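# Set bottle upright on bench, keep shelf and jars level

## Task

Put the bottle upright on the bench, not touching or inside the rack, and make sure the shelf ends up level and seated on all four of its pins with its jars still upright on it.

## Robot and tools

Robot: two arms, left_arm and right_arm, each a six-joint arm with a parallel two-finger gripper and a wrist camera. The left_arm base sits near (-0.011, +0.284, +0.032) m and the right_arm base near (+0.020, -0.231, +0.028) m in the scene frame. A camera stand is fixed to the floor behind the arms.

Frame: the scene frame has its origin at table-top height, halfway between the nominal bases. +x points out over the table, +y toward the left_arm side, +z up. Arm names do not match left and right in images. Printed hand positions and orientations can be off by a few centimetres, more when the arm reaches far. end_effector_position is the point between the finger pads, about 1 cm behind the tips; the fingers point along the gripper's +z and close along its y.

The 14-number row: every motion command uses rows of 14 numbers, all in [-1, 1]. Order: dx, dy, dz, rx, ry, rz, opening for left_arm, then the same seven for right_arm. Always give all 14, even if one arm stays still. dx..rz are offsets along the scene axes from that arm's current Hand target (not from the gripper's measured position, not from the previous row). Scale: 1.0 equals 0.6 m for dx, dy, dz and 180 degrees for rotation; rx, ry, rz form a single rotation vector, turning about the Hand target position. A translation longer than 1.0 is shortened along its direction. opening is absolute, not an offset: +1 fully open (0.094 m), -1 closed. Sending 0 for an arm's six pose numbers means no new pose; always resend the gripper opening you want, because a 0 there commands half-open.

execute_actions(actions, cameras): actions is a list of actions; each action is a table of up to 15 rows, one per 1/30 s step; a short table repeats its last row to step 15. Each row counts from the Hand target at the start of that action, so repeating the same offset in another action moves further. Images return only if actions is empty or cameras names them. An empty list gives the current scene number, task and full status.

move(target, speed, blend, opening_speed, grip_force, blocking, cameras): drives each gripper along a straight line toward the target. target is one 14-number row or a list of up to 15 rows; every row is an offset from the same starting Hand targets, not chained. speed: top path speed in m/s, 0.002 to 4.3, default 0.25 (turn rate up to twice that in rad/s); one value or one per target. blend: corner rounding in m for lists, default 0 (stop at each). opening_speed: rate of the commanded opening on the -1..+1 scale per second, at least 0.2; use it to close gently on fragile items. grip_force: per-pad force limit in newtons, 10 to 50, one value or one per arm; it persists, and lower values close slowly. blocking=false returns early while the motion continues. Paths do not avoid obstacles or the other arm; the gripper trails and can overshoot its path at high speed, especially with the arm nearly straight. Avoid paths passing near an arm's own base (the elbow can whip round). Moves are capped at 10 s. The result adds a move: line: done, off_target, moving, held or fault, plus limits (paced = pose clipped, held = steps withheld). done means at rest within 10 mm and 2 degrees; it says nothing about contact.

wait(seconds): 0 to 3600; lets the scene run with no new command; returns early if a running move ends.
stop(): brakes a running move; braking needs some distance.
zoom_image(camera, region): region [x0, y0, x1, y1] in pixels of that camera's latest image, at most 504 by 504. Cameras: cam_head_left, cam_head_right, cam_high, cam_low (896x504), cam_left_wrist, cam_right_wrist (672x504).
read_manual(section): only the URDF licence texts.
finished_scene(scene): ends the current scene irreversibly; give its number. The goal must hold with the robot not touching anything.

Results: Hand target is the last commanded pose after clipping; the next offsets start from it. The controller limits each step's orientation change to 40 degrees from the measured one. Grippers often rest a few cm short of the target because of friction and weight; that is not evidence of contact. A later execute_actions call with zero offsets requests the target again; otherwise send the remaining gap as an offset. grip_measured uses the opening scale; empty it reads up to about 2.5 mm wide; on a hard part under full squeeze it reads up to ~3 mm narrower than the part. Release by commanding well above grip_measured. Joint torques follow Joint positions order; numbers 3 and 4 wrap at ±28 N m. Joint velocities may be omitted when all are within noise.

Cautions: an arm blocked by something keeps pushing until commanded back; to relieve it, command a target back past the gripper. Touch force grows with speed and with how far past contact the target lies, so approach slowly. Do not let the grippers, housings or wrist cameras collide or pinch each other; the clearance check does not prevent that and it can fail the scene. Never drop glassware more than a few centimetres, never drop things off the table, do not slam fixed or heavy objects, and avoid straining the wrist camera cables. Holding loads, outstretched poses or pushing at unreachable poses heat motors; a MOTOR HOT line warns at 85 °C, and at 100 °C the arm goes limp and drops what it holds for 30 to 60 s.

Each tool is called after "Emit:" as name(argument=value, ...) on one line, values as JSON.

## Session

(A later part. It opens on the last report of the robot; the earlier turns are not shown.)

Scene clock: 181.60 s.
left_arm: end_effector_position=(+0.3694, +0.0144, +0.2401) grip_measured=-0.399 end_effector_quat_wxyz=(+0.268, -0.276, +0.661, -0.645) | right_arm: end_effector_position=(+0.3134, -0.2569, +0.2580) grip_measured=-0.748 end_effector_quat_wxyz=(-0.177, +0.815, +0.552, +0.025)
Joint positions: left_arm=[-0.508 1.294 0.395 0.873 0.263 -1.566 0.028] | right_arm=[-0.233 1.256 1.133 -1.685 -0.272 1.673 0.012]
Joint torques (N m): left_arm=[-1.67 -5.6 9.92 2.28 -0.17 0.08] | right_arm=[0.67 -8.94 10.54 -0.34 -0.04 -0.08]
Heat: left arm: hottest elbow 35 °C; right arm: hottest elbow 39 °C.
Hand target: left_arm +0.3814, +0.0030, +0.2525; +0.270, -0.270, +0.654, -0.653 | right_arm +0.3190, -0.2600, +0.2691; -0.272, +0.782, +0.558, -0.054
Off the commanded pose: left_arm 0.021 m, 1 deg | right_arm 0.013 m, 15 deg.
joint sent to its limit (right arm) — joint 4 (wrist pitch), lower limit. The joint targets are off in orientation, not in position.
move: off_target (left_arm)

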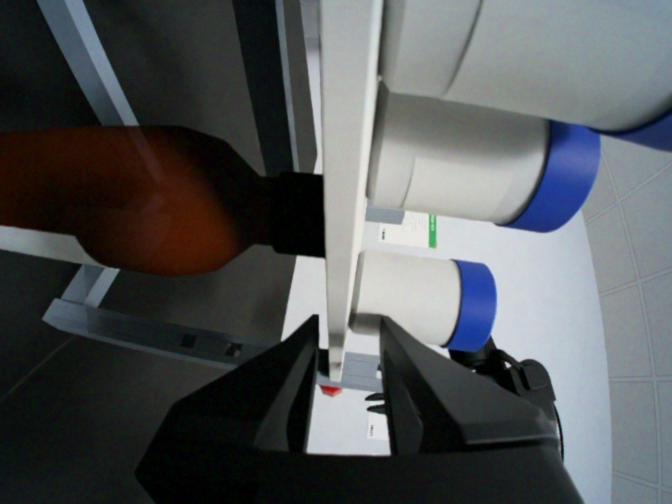

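Emit:
wait(seconds=0, cameras=["cam_head_right","cam_head_left","cam_high","cam_low"])

Emit:
zoom_image(camera="cam_head_right", region=[360, 220, 490, 350])

Emit:
zoom_image(camera="cam_high", region=[370, 120, 500, 270])

Scene clock: 182.43 s.
left_arm: end_effector_position=(+0.3694, +0.0144, +0.2401) grip_measured=-0.399 end_effector_quat_wxyz=(+0.268, -0.276, +0.661, -0.645) | right_arm: end_effector_position=(+0.3134, -0.2569, +0.2580) grip_measured=-0.748 end_effector_quat_wxyz=(-0.177, +0.815, +0.552, +0.025)
Joint positions: left_arm=[-0.508 1.294 0.395 0.873 0.263 -1.566 0.028] | right_arm=[-0.233 1.256 1.133 -1.685 -0.272 1.673 0.012]
Joint torques (N m): left_arm=[-1.73 -5.54 9.92 2.26 -0.17 0.08] | right_arm=[0.56 -9.05 10.45 -0.46 -0.03 -0.12]
Heat: left arm: hottest elbow 35 °C; right arm: hottest elbow 39 °C.
Hand target: left_arm +0.3813, +0.0030, +0.2526; +0.270, -0.270, +0.654, -0.653 | right_arm +0.3190, -0.2600, +0.2691; -0.272, +0.782, +0.558, -0.054
Tool commands: left_gripper/opening=-0.4 right_gripper/opening=-0.75
Off the commanded pose: left_arm 0.021 m, 1 deg | right_arm 0.013 m, 15 deg.
Images, in order (width x height): cam_head_left 896x504, cam_head_right 896x504, cam_high 896x504, cam_low 896x504.

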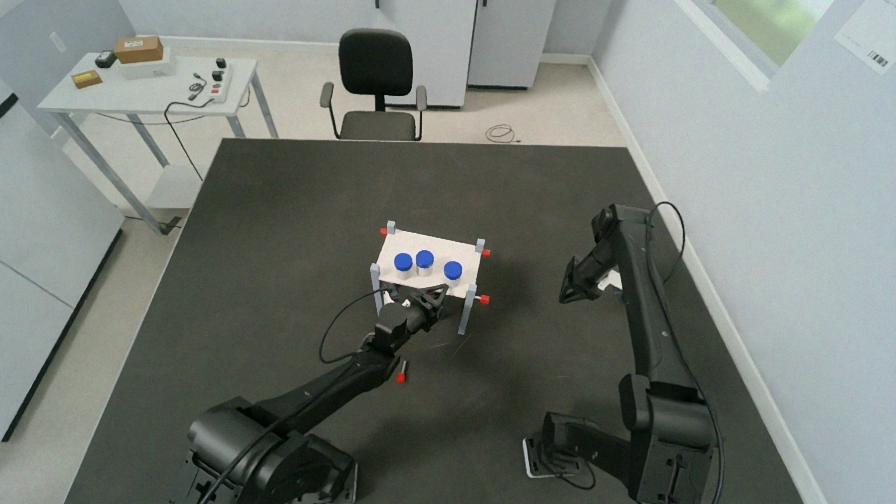

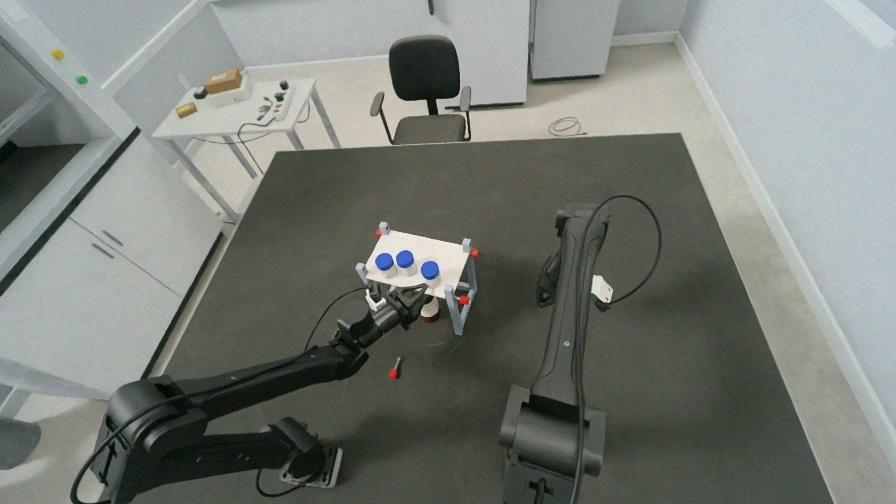

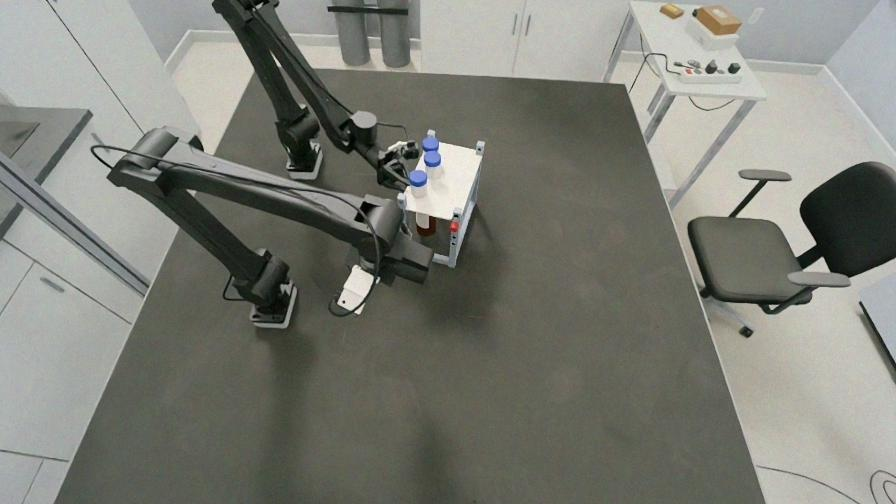

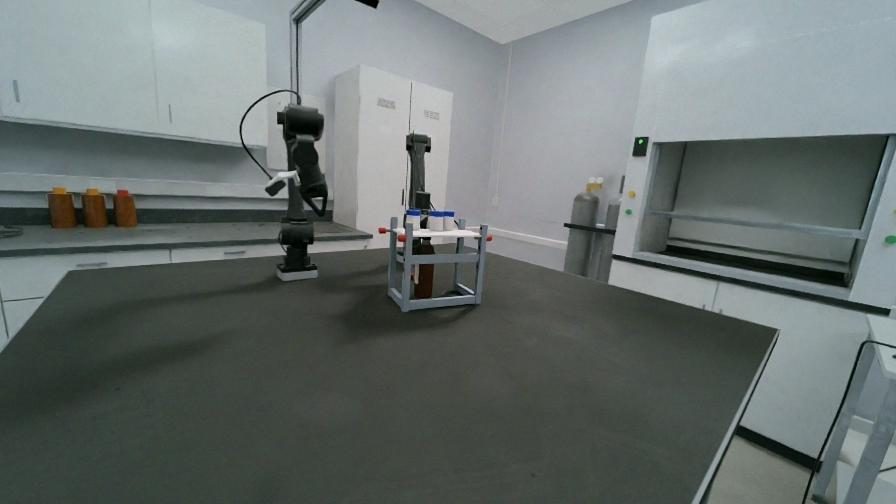

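Scaled by 3.877.

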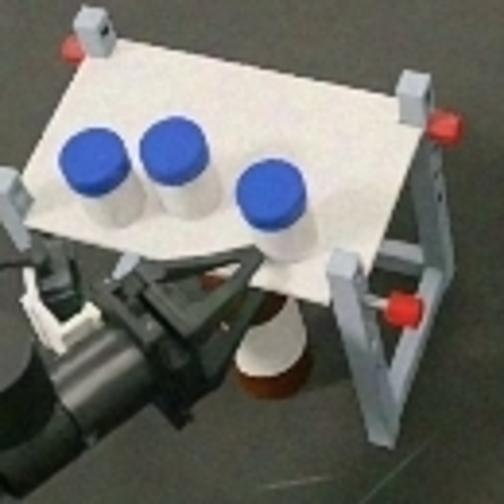

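Scaled by 3.360.

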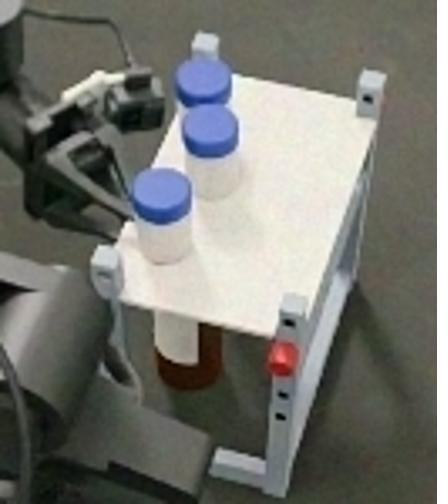

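Emit:
move(target=[0.0,-0.034,0,0,0,0,-0.4,0,0,0,0,0,0,-0.75], speed=0.06, cameras=["cam_left_wrist","cam_head_right"])

Emit:
zoom_image(camera="cam_head_right", region=[360, 220, 490, 350])

Emit:
zoom_image(camera="cam_left_wrist", region=[250, 200, 450, 400])

Scene clock: 183.67 s.
left_arm: end_effector_position=(+0.3697, -0.0059, +0.2401) grip_measured=-0.399 end_effector_quat_wxyz=(+0.267, -0.275, +0.662, -0.644) | right_arm: end_effector_position=(+0.3134, -0.2569, +0.2580) grip_measured=-0.748 end_effector_quat_wxyz=(-0.177, +0.815, +0.552, +0.025)
Joint positions: left_arm=[-0.564 1.324 0.423 0.873 0.209 -1.566 0.028] | right_arm=[-0.233 1.256 1.133 -1.685 -0.272 1.673 0.012]
Joint torques (N m): left_arm=[-1.49 -5.95 9.89 2.4 -0.17 0.08] | right_arm=[0.26 -9.35 10.52 -0.51 -0.05 -0.1]
Heat: left arm: hottest elbow 35 °C; right arm: hottest elbow 39 °C.
Hand target: left_arm +0.3814, -0.0174, +0.2526; +0.270, -0.270, +0.654, -0.653 | right_arm +0.3190, -0.2600, +0.2691; -0.272, +0.782, +0.558, -0.054
Off the commanded pose: left_arm 0.021 m, 1 deg | right_arm 0.013 m, 15 deg.
joint sent to its limit (right arm) — joint 4 (wrist pitch), lower limit. The joint targets are off in orientation, not in position.
move: off_target (left_arm)
Images, in order (width x height): cam_head_right 896x504, cam_left_wrist 672x504.

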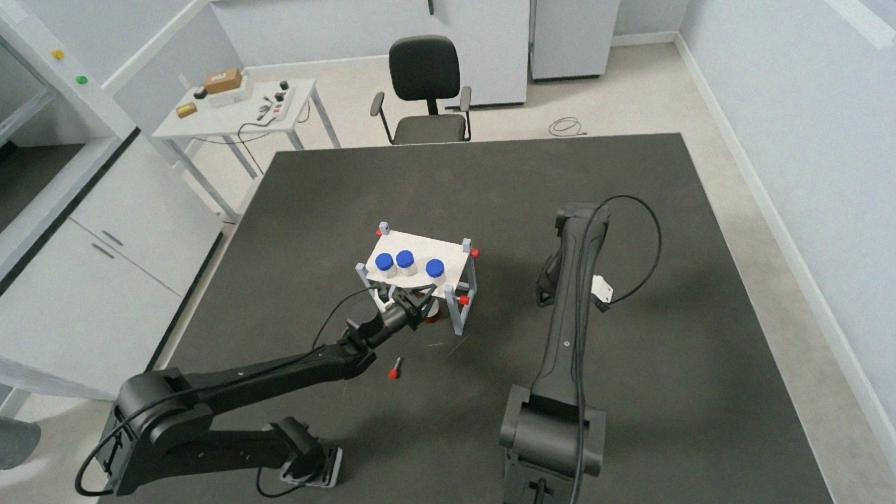

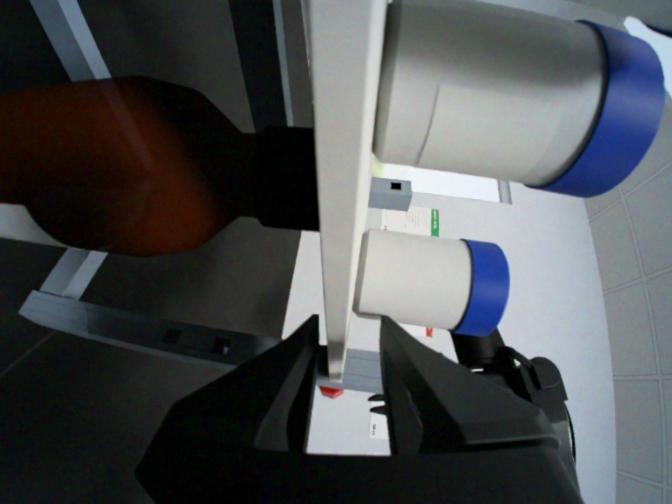

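Scaled by 3.877.

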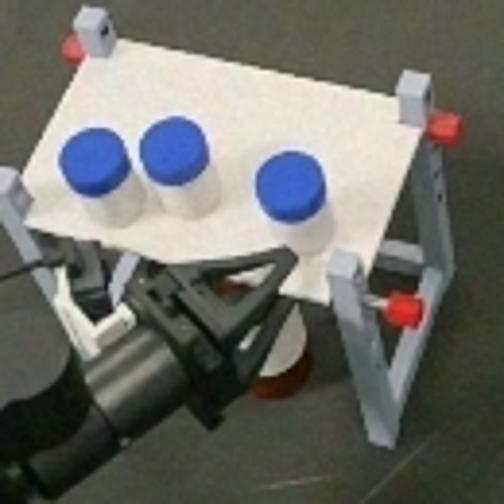

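Scaled by 2.520 from the camera's image (finer frame: 960x720).

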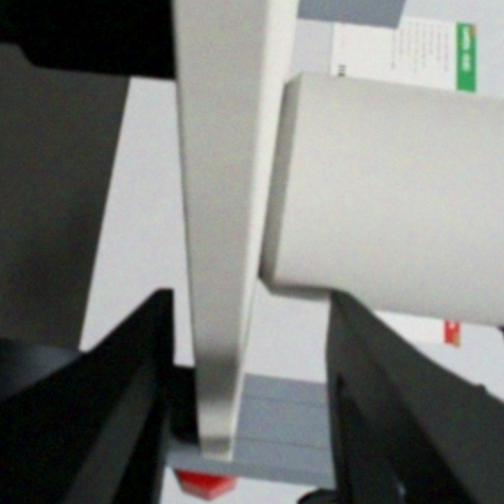

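Emit:
move(target=[[-0.006,0.006,-0.008,0,0,0,-0.4,0,0,0,0,0,0,-0.75],[-0.006,0.006,-0.008,0,0,0,-0.78,0,0,0,0,0,0,-0.75]], speed=0.05, opening_speed=0.4, cameras=["cam_left_wrist","cam_head_right"])

Emit:
zoom_image(camera="cam_head_right", region=[360, 220, 490, 350])

Emit:
zoom_image(camera="cam_left_wrist", region=[250, 200, 450, 400])

Scene clock: 186.37 s.
left_arm: end_effector_position=(+0.3705, -0.0064, +0.2367) grip_measured=-0.776 end_effector_quat_wxyz=(+0.266, -0.276, +0.663, -0.643) | right_arm: end_effector_position=(+0.3134, -0.2569, +0.2580) grip_measured=-0.748 end_effector_quat_wxyz=(-0.177, +0.815, +0.552, +0.025)
Joint positions: left_arm=[-0.564 1.335 0.423 0.881 0.208 -1.566 0.011] | right_arm=[-0.233 1.256 1.133 -1.685 -0.272 1.673 0.012]
Joint torques (N m): left_arm=[-1.26 -6.71 8.62 2.92 -0.07 0.08] | right_arm=[0.56 -9.47 10.55 -0.46 -0.06 -0.08]
Heat: left arm: hottest elbow 35 °C; right arm: hottest elbow 40 °C.
Hand target: left_arm +0.3778, -0.0138, +0.2479; +0.270, -0.270, +0.654, -0.653 | right_arm +0.3190, -0.2600, +0.2691; -0.272, +0.782, +0.558, -0.054
Off the commanded pose: left_arm 0.015 m, 2 deg | right_arm 0.013 m, 15 deg.
joint sent to its limit (right arm) — joint 4 (wrist pitch), lower limit. The joint targets are off in orientation, not in position.
move: off_target (left_arm); target 2's new opening was sent with left_arm's hand 0.013 m and 1 deg from that target
Images, in order (width x height): cam_head_right 896x504, cam_left_wrist 672x504.

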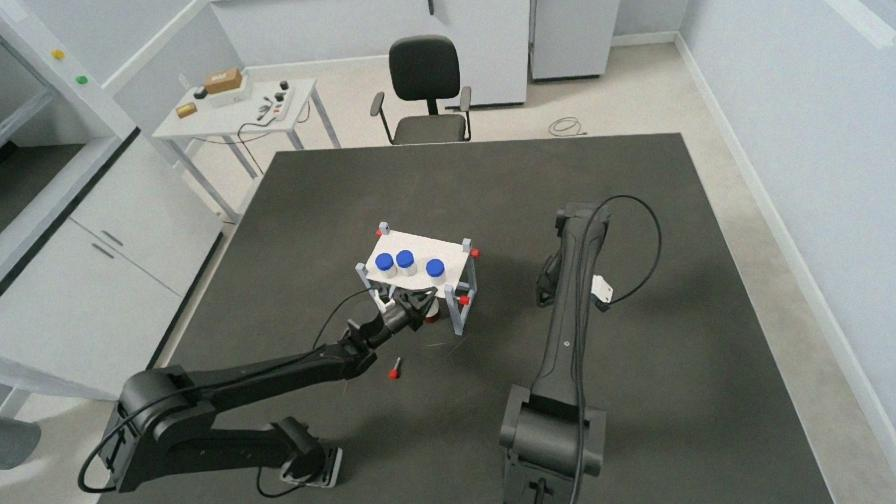

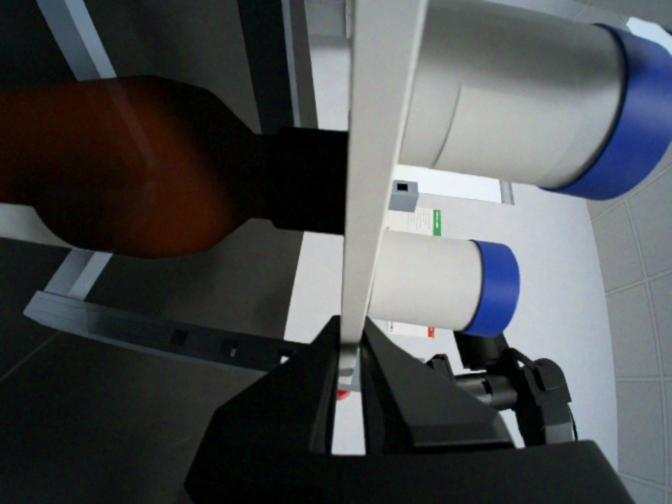

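Scaled by 3.877.

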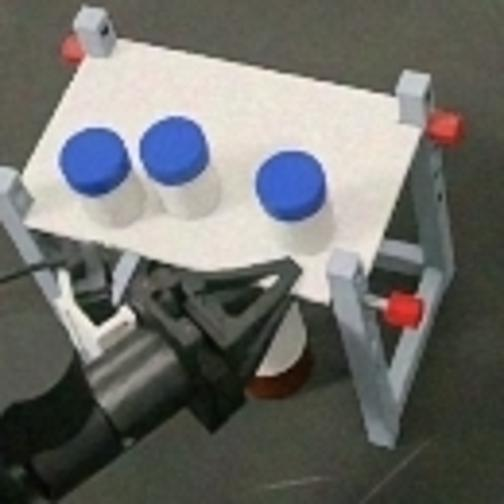

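Scaled by 2.520 from the camera's image (finer frame: 960x720).

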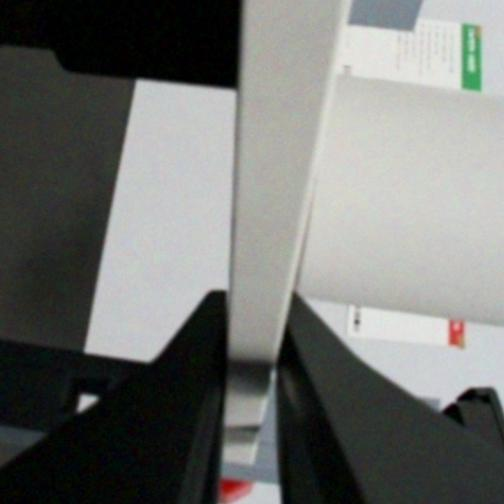

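Emit:
move(target=[[0,0,0,0,0,0,-0.95,0,0,0,0,0,0,-0.75],[0,0,0.02,0,0,0,-0.95,0,0,0,0,0,0,-0.75]], speed=0.03, opening_speed=0.3, grip_force=[20,50], cameras=["cam_left_wrist"])

Emit:
zoom_image(camera="cam_left_wrist", region=[200, 200, 450, 450])

Scene clock: 188.57 s.
left_arm: end_effector_position=(+0.3703, -0.0062, +0.2381) grip_measured=-0.806 end_effector_quat_wxyz=(+0.268, -0.274, +0.667, -0.639) | right_arm: end_effector_position=(+0.3134, -0.2569, +0.2580) grip_measured=-0.748 end_effector_quat_wxyz=(-0.177, +0.815, +0.552, +0.025)
Joint positions: left_arm=[-0.564 1.322 0.426 0.856 0.208 -1.555 0.009] | right_arm=[-0.233 1.256 1.133 -1.685 -0.272 1.673 0.012]
Joint torques (N m): left_arm=[-1.26 -8.76 9.36 1.87 -0.06 -0.04] | right_arm=[0.62 -8.82 10.48 -0.34 -0.08 -0.13]
Heat: left arm: hottest elbow 35 °C; right arm: hottest elbow 40 °C.
Hand target: left_arm +0.3778, -0.0138, +0.2599; +0.270, -0.270, +0.654, -0.653 | right_arm +0.3190, -0.2600, +0.2691; -0.272, +0.782, +0.558, -0.054
Off the commanded pose: left_arm 0.024 m, 2 deg | right_arm 0.013 m, 15 deg.
joint sent to its limit (right arm) — joint 4 (wrist pitch), lower limit. The joint targets are off in orientation, not in position.
grip_force (N): 20, 50
move: off_target (left_arm)

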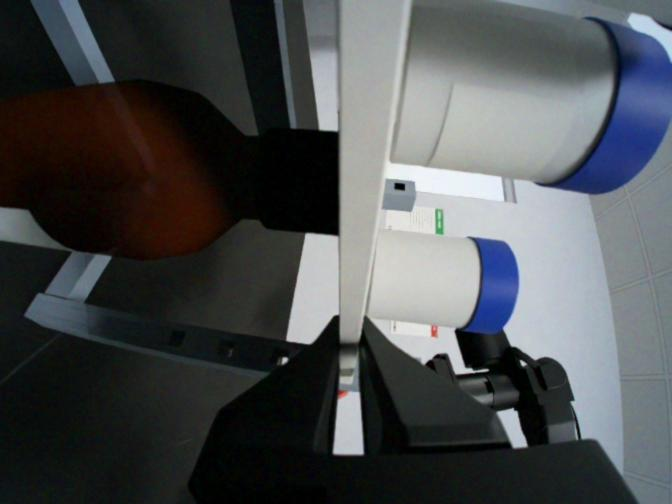

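Scaled by 2.016 from the camera's image (finer frame: 960x720).

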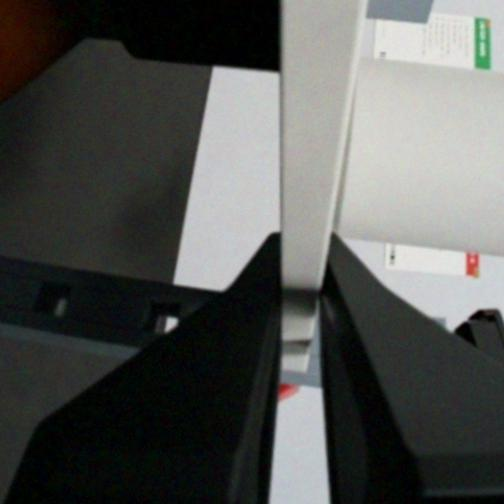

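Emit:
move(target=[0,0,0.025,0,0,0,-0.95,0,0,0,0,0,0,-0.75], speed=0.03, grip_force=[40,50], cameras=["cam_left_wrist"])

Emit:
zoom_image(camera="cam_left_wrist", region=[200, 200, 450, 450])

Scene clock: 189.83 s.
left_arm: end_effector_position=(+0.3698, -0.0059, +0.2489) grip_measured=-0.840 end_effector_quat_wxyz=(+0.267, -0.275, +0.669, -0.637) | right_arm: end_effector_position=(+0.3134, -0.2569, +0.2580) grip_measured=-0.748 end_effector_quat_wxyz=(-0.177, +0.815, +0.552, +0.025)
Joint positions: left_arm=[-0.564 1.277 0.439 0.791 0.208 -1.554 0.008] | right_arm=[-0.233 1.256 1.133 -1.685 -0.272 1.673 0.012]
Joint torques (N m): left_arm=[-1.32 -8.35 10.1 1.88 -0.06 -0.05] | right_arm=[1.08 -9.05 10.58 -0.46 -0.08 -0.09]
Heat: left arm: hottest elbow 35 °C; right arm: hottest elbow 40 °C.
Hand target: left_arm +0.3778, -0.0138, +0.2749; +0.270, -0.270, +0.654, -0.653 | right_arm +0.3190, -0.2600, +0.2691; -0.272, +0.782, +0.558, -0.054
Off the commanded pose: left_arm 0.028 m, 3 deg | right_arm 0.013 m, 15 deg.
joint sent to its limit (right arm) — joint 4 (wrist pitch), lower limit. The joint targets are off in orientation, not in position.
grip_force (N): 40, 50
move: off_target (left_arm)

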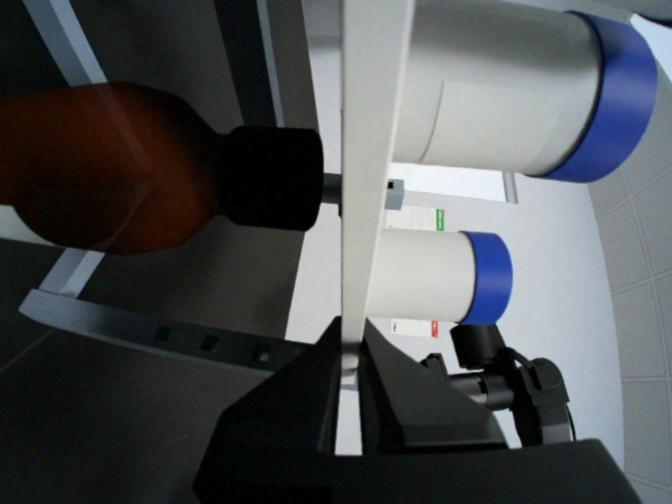

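Scaled by 2.016 from the camera's image (finer frame: 960x720).

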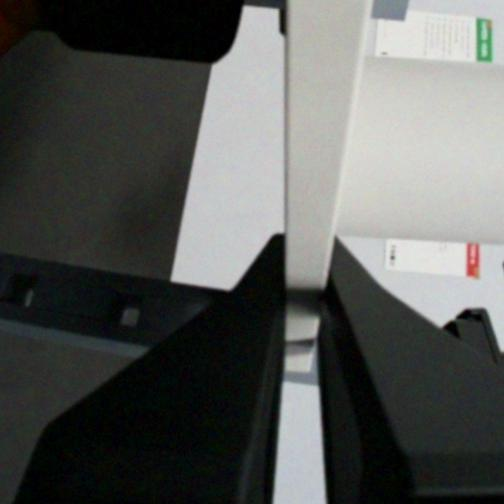

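Emit:
move(target=[[0,0,0,0,0,0,-0.95,0.005,0.175,-0.115,0,0,0,-1],[0,0,0,0,0,0,-0.95,0.0517,0.24,-0.08,0,0,0,-1],[0,0,0,0,0,0,-0.95,0.0717,0.308,-0.08,0,0,0,-1]], speed=[0.25,0.1,0.05], blend=[0,0.001,0], cameras=["cam_left_wrist","cam_low","cam_head_right"])

Emit:
zoom_image(camera="cam_low", region=[372, 208, 442, 258])

Scene clock: 193.97 s.
left_arm: end_effector_position=(+0.3698, -0.0059, +0.2488) grip_measured=-0.840 end_effector_quat_wxyz=(+0.267, -0.275, +0.669, -0.637) | right_arm: end_effector_position=(+0.3441, -0.0848, +0.2116) grip_measured=-0.979 end_effector_quat_wxyz=(-0.280, +0.783, +0.552, -0.071)
Joint positions: left_arm=[-0.564 1.277 0.439 0.79 0.208 -1.554 0.008] | right_arm=[0.221 1.518 1.212 -1.647 -0.454 2.033 0.001]
Joint torques (N m): left_arm=[-1.32 -8.59 10.06 1.83 -0.06 -0.05] | right_arm=[1.55 -11.75 11.77 0.09 -0.4 0.16]
Heat: left arm: hottest elbow 35 °C; right arm: hottest elbow 39 °C.
Hand target: left_arm +0.3778, -0.0138, +0.2748; +0.270, -0.270, +0.654, -0.653 | right_arm +0.3621, -0.0753, +0.2210; -0.272, +0.782, +0.558, -0.054
Off the commanded pose: left_arm 0.028 m, 3 deg | right_arm 0.022 m, 2 deg.
grip_force (N): 40, 50
move: off_target (right_arm)
Images, in order (width x height): cam_head_right 896x504, cam_low 896x504, cam_left_wrist 672x504.

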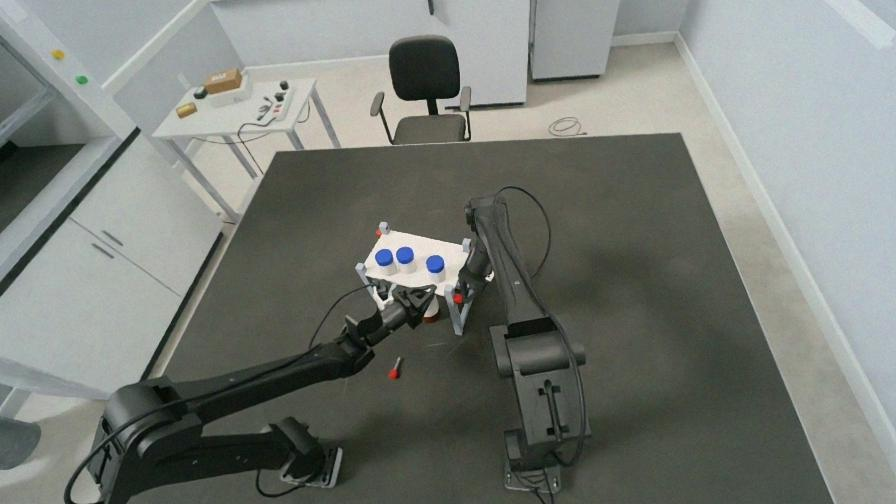

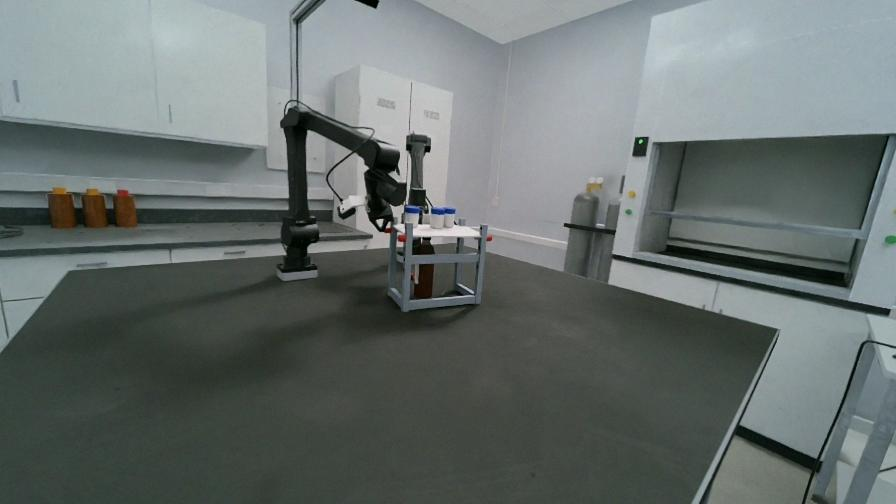

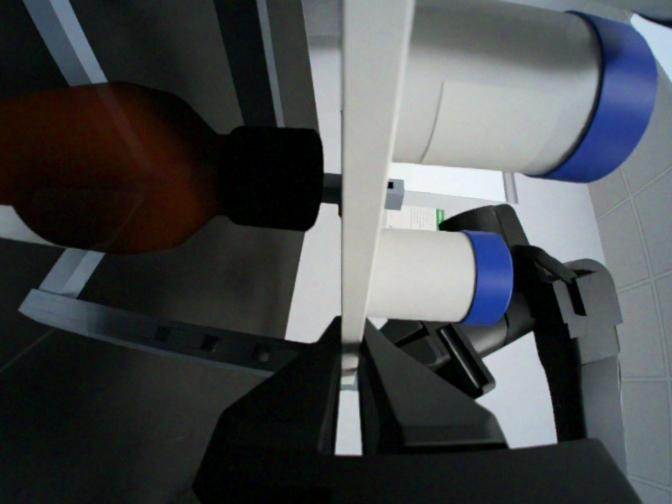

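Scaled by 7.200.

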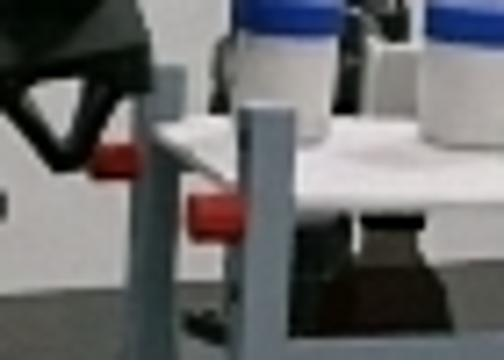

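Emit:
move(target=[[0,0,0,0,0,0,-0.95,-0.03,-0.1,0,0,0,0,-1],[0,0,-0.058,0,0,0,-0.95,-0.05,-0.3,0.05,0,0,0,-1]], speed=[0.15,0.1], cameras=["cam_left_wrist"])

Emit:
zoom_image(camera="cam_left_wrist", region=[200, 200, 450, 450])

Scene clock: 198.23 s.
left_arm: end_effector_position=(+0.3723, -0.0081, +0.2451) grip_measured=-0.847 end_effector_quat_wxyz=(+0.279, -0.262, +0.655, -0.652) | right_arm: end_effector_position=(+0.3355, -0.2527, +0.2459) grip_measured=-0.979 end_effector_quat_wxyz=(-0.198, +0.807, +0.556, +0.010)
Joint positions: left_arm=[-0.564 1.345 0.428 0.922 0.21 -1.548 0.007] | right_arm=[-0.208 1.35 1.176 -1.684 -0.282 1.675 0.001]
Joint torques (N m): left_arm=[-1.26 -5.36 7.69 2.62 -0.14 -0.11] | right_arm=[0.21 -11.4 8.01 -0.49 -0.04 -0.09]
Heat: left arm: hottest elbow 36 °C; right arm: hottest elbow 39 °C.
Hand target: left_arm +0.3777, -0.0138, +0.2400; +0.270, -0.270, +0.654, -0.653 | right_arm +0.3322, -0.2552, +0.2511; -0.272, +0.782, +0.558, -0.054
Off the commanded pose: left_arm 0.009 m, 1 deg | right_arm 0.007 m, 12 deg.
joint sent to its limit (right arm) — joint 4 (wrist pitch), lower limit. The joint targets are off in orientation, not in position.
grip_force (N): 40, 50
move: off_target (right_arm)

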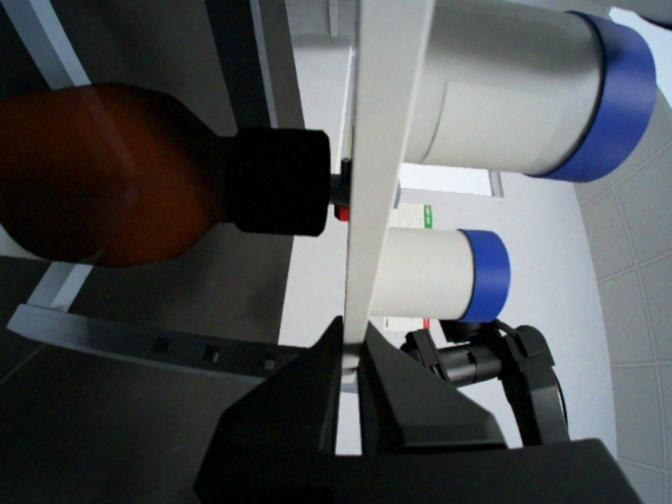

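Scaled by 2.016 from the camera's image (finer frame: 960x720).

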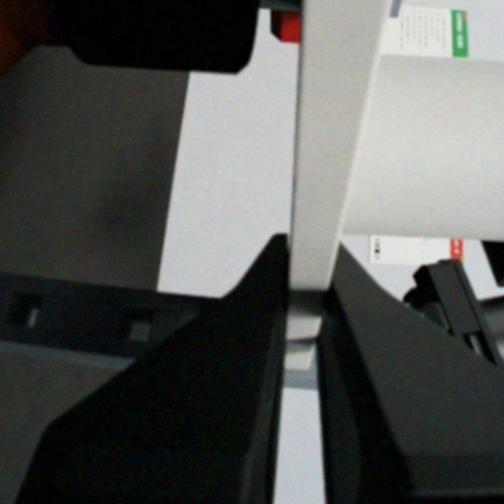

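Emit:
move(target=[0,0,-0.018,0,0,0,-0.95,0,0,0,0,0,0,-1], speed=0.05, cameras=["cam_left_wrist"])

Emit:
zoom_image(camera="cam_left_wrist", region=[200, 200, 450, 450])

Scene clock: 199.40 s.
left_arm: end_effector_position=(+0.3725, -0.0084, +0.2406) grip_measured=-0.847 end_effector_quat_wxyz=(+0.284, -0.257, +0.650, -0.656) | right_arm: end_effector_position=(+0.3355, -0.2528, +0.2459) grip_measured=-0.979 end_effector_quat_wxyz=(-0.198, +0.807, +0.556, +0.010)
Joint positions: left_arm=[-0.564 1.377 0.422 0.978 0.211 -1.543 0.007] | right_arm=[-0.208 1.35 1.176 -1.684 -0.282 1.674 0.001]
Joint torques (N m): left_arm=[-1.2 -5.25 7.25 2.3 -0.17 -0.17] | right_arm=[0.38 -11.81 8.2 -0.43 -0.07 -0.09]
Heat: left arm: hottest elbow 35 °C; right arm: hottest elbow 39 °C.
Hand target: left_arm +0.3778, -0.0138, +0.2294; +0.270, -0.270, +0.654, -0.653 | right_arm +0.3322, -0.2552, +0.2511; -0.272, +0.782, +0.558, -0.054
Off the commanded pose: left_arm 0.014 m, 2 deg | right_arm 0.007 m, 11 deg.
joint sent to its limit (right arm) — joint 4 (wrist pitch), lower limit. The joint targets are off in orientation, not in position.
grip_force (N): 40, 50
move: off_target (left_arm)

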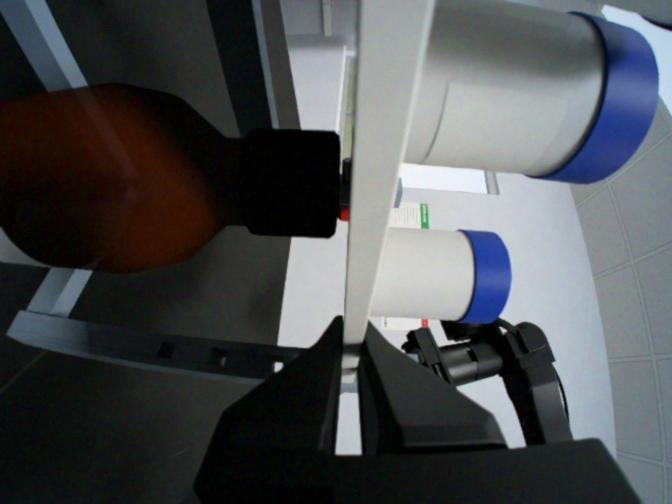

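Scaled by 2.016 from the camera's image (finer frame: 960x720).

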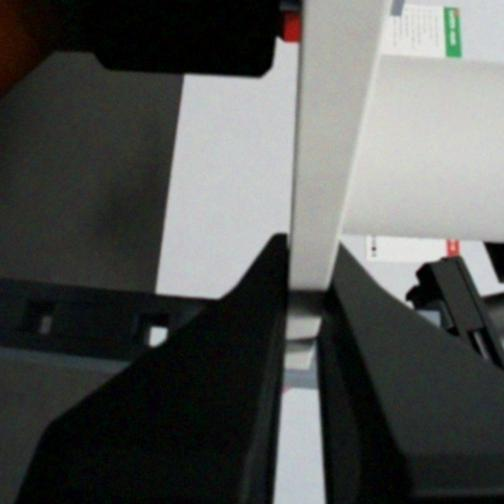

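Emit:
move(target=[[0,0,-0.012,0,0,0,-0.95,0,0,0,0,0,0,-1],[0,0,-0.012,0,0,0,-0.7,0,0,0,0,0,0,-1],[0,0,-0.008,0,0,0,-0.35,0,0,0,0,0,0,-1]], speed=0.05, opening_speed=0.3, grip_force=[50,50], cameras=["cam_left_wrist"])

Emit:
zoom_image(camera="cam_left_wrist", region=[200, 200, 450, 450])

Scene clock: 203.57 s.
left_arm: end_effector_position=(+0.3729, -0.0088, +0.2295) grip_measured=-0.352 end_effector_quat_wxyz=(+0.275, -0.265, +0.651, -0.656) | right_arm: end_effector_position=(+0.3355, -0.2528, +0.2459) grip_measured=-0.979 end_effector_quat_wxyz=(-0.198, +0.807, +0.556, +0.010)
Joint positions: left_arm=[-0.564 1.413 0.416 1.01 0.211 -1.564 0.03] | right_arm=[-0.208 1.35 1.176 -1.684 -0.282 1.674 0.001]
Joint torques (N m): left_arm=[-1.2 -6.48 7.13 1.94 -0.17 0.06] | right_arm=[0.09 -11.58 7.98 -0.39 -0.1 -0.07]
Heat: left arm: hottest elbow 35 °C; right arm: hottest elbow 39 °C.
Hand target: left_arm +0.3778, -0.0138, +0.2246; +0.270, -0.270, +0.654, -0.653 | right_arm +0.3322, -0.2552, +0.2511; -0.272, +0.782, +0.558, -0.054
Off the commanded pose: left_arm 0.009 m, 1 deg | right_arm 0.007 m, 11 deg.
joint sent to its limit (right arm) — joint 4 (wrist pitch), lower limit. The joint targets are off in orientation, not in position.
move: done; target 2's new opening was sent with left_arm's hand 0.019 m and 3 deg from that target; target 3's new opening was sent with left_arm's hand 0.014 m and 2 deg from that target

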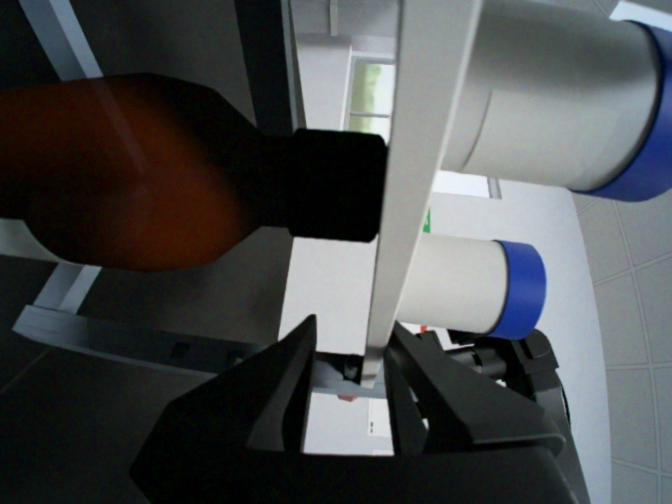

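Scaled by 2.016 from the camera's image (finer frame: 960x720).

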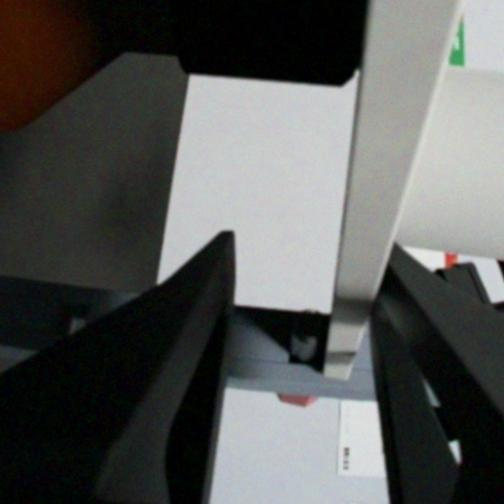

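Emit:
move(target=[[-0.1,0.1,0.01,0,0,0,-0.35,0,0,0,0,0,0,-1],[-0.1,0.2,0.25,0.1,0.2,0.07,0,0,0,0,0,0,0,-1],[0.004,0.273,0.292,0.226,0.454,0.161,1,0,0,0,0,0,0,-1]], speed=[0.12,0.25,0.25], blend=[0.005,0.02,0], cameras=["cam_left_wrist","cam_head_right"])

Emit:
zoom_image(camera="cam_head_right", region=[360, 220, 490, 350])

Scene clock: 210.77 s.
left_arm: end_effector_position=(+0.3676, +0.1503, +0.3857) grip_measured=+0.998 end_effector_quat_wxyz=(+0.030, -0.648, +0.759, -0.056) | right_arm: end_effector_position=(+0.3355, -0.2528, +0.2459) grip_measured=-0.979 end_effector_quat_wxyz=(-0.198, +0.807, +0.556, +0.010)
Joint positions: left_arm=[-0.325 1.329 1.554 -1.669 0.005 -1.75 0.094] | right_arm=[-0.208 1.35 1.176 -1.684 -0.282 1.674 0.001]
Joint torques (N m): left_arm=[-0.15 -8.41 12.42 0.28 -0.25 -0.08] | right_arm=[-0.15 -11.58 8.06 -0.62 -0.06 -0.06]
Heat: left arm: hottest elbow 36 °C; right arm: hottest elbow 38 °C.
Hand target: left_arm +0.3802, +0.1501, +0.3997; -0.001, -0.656, +0.755, +0.000 | right_arm +0.3322, -0.2552, +0.2511; -0.272, +0.782, +0.558, -0.054
Off the commanded pose: left_arm 0.019 m, 7 deg | right_arm 0.007 m, 11 deg.
joint sent to its limit (left arm) — joint 4 (wrist pitch), lower limit. The joint targets are off in orientation, not in position.
joint sent to its limit (right arm) — joint 4 (wrist pitch), lower limit. The joint targets are off in orientation, not in position.
move: off_target (left_arm); blend cut to 0 m at target 2; target 2's new opening was sent with left_arm's hand 0.031 m and 2 deg from that target; target 3's new opening was sent with left_arm's hand 0.019 m and 7 deg from that target
Images, in order (width x height): cam_head_right 896x504, cam_left_wrist 672x504.

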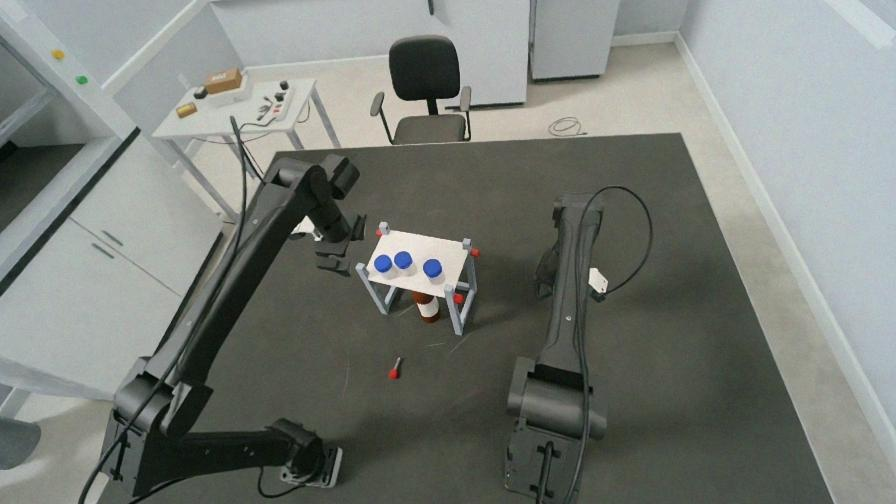

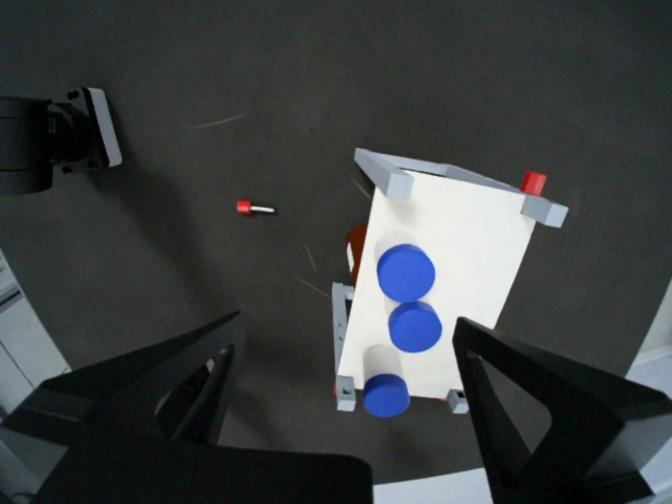

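Scaled by 3.877.

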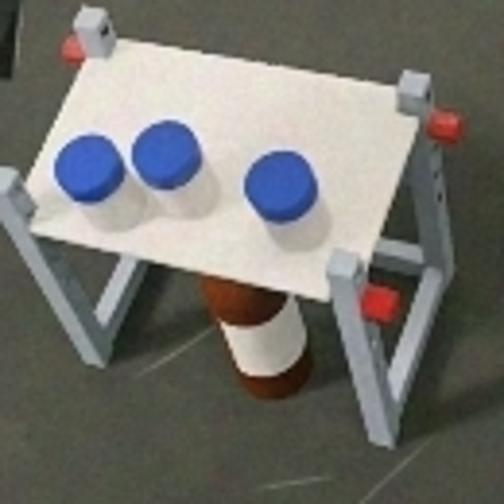

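Emit:
move(target=[0.067,-0.047,-0.1,0,0,0,0.4,0,0,0,0,0,0,-1], speed=0.2, cameras=["cam_left_wrist"])

Scene clock: 213.40 s.
left_arm: end_effector_position=(+0.4118, +0.1285, +0.3193) grip_measured=+0.401 end_effector_quat_wxyz=(-0.010, -0.655, +0.755, +0.015) | right_arm: end_effector_position=(+0.3355, -0.2528, +0.2459) grip_measured=-0.979 end_effector_quat_wxyz=(-0.198, +0.807, +0.556, +0.010)
Joint positions: left_arm=[-0.339 1.54 1.602 -1.67 0.004 -1.779 0.066] | right_arm=[-0.208 1.35 1.176 -1.684 -0.282 1.674 0.001]
Joint torques (N m): left_arm=[-1.49 -13.16 12.27 0.02 -0.18 -0.11] | right_arm=[-0.15 -11.28 8.03 -0.54 -0.07 -0.09]
Heat: left arm: hottest elbow 36 °C; right arm: hottest elbow 38 °C.
Hand target: left_arm +0.4204, +0.1219, +0.3397; -0.001, -0.656, +0.755, +0.000 | right_arm +0.3322, -0.2552, +0.2511; -0.272, +0.782, +0.558, -0.054
Off the commanded pose: left_arm 0.023 m, 2 deg | right_arm 0.007 m, 11 deg.
joint sent to its limit (left arm) — joint 4 (wrist pitch), lower limit. The joint targets still meet the commanded pose.
joint sent to its limit (right arm) — joint 4 (wrist pitch), lower limit. The joint targets are off in orientation, not in position.
move: off_target (left_arm)

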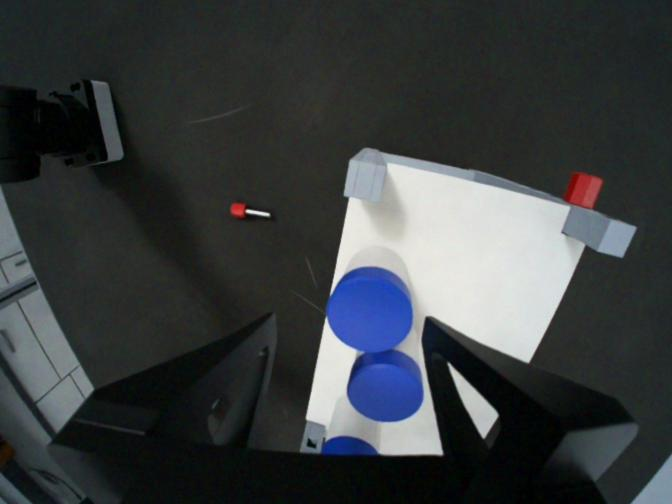

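Emit:
move(target=[0.011,0.003,-0.1,0,0,0,0.4,0,0,0,0,0,0,-1], speed=0.12, cameras=["cam_left_wrist","cam_low"])

Emit:
zoom_image(camera="cam_low", region=[370, 180, 510, 270])

Scene clock: 215.27 s.
left_arm: end_effector_position=(+0.4243, +0.1240, +0.2895) grip_measured=+0.401 end_effector_quat_wxyz=(+0.002, -0.655, +0.755, -0.007) | right_arm: end_effector_position=(+0.3355, -0.2528, +0.2459) grip_measured=-0.979 end_effector_quat_wxyz=(-0.198, +0.807, +0.556, +0.010)
Joint positions: left_arm=[-0.339 1.54 1.524 -1.542 0.004 -1.779 0.066] | right_arm=[-0.208 1.35 1.176 -1.684 -0.282 1.674 0.001]
Joint torques (N m): left_arm=[-0.73 -11.75 8.08 0.68 -0.19 0] | right_arm=[0.38 -10.99 8.02 -0.55 -0.1 -0.06]
Heat: left arm: hottest elbow 36 °C; right arm: hottest elbow 38 °C.
Hand target: left_arm +0.4270, +0.1237, +0.2798; -0.001, -0.656, +0.755, +0.000 | right_arm +0.3322, -0.2552, +0.2511; -0.272, +0.782, +0.558, -0.054
Off the commanded pose: left_arm 0.010 m, 1 deg | right_arm 0.007 m, 11 deg.
joint sent to its limit (right arm) — joint 4 (wrist pitch), lower limit. The joint targets are off in orientation, not in position.
move: done
Images, in order (width x height): cam_low 896x504, cam_left_wrist 672x504.

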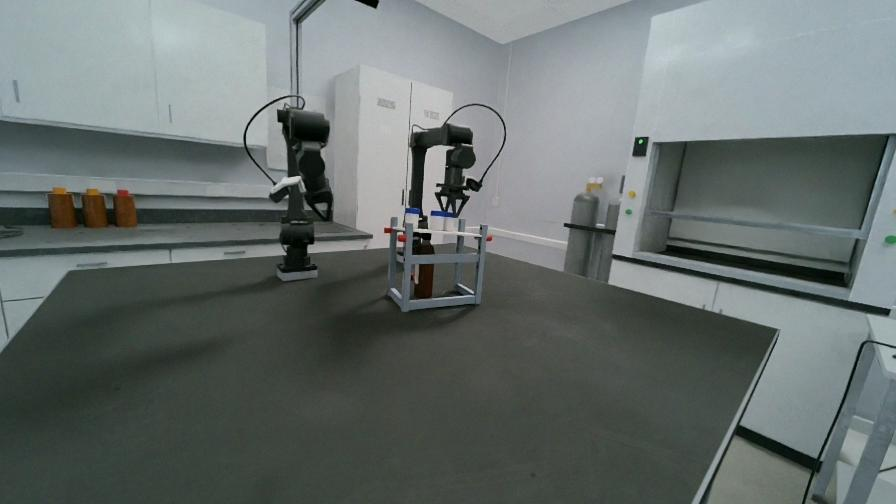

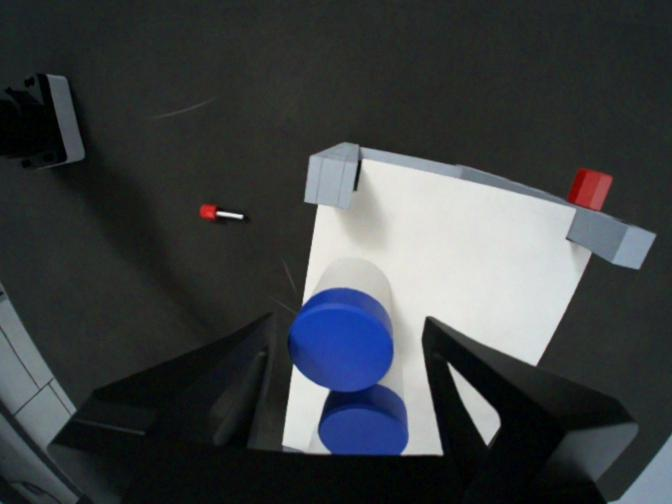

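Scaled by 3.600.

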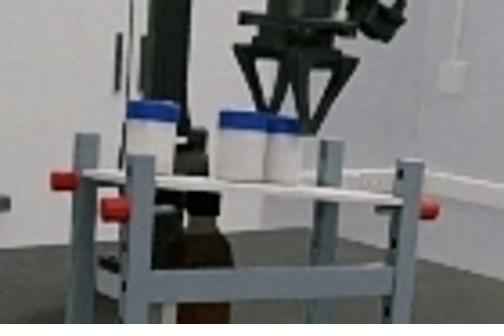

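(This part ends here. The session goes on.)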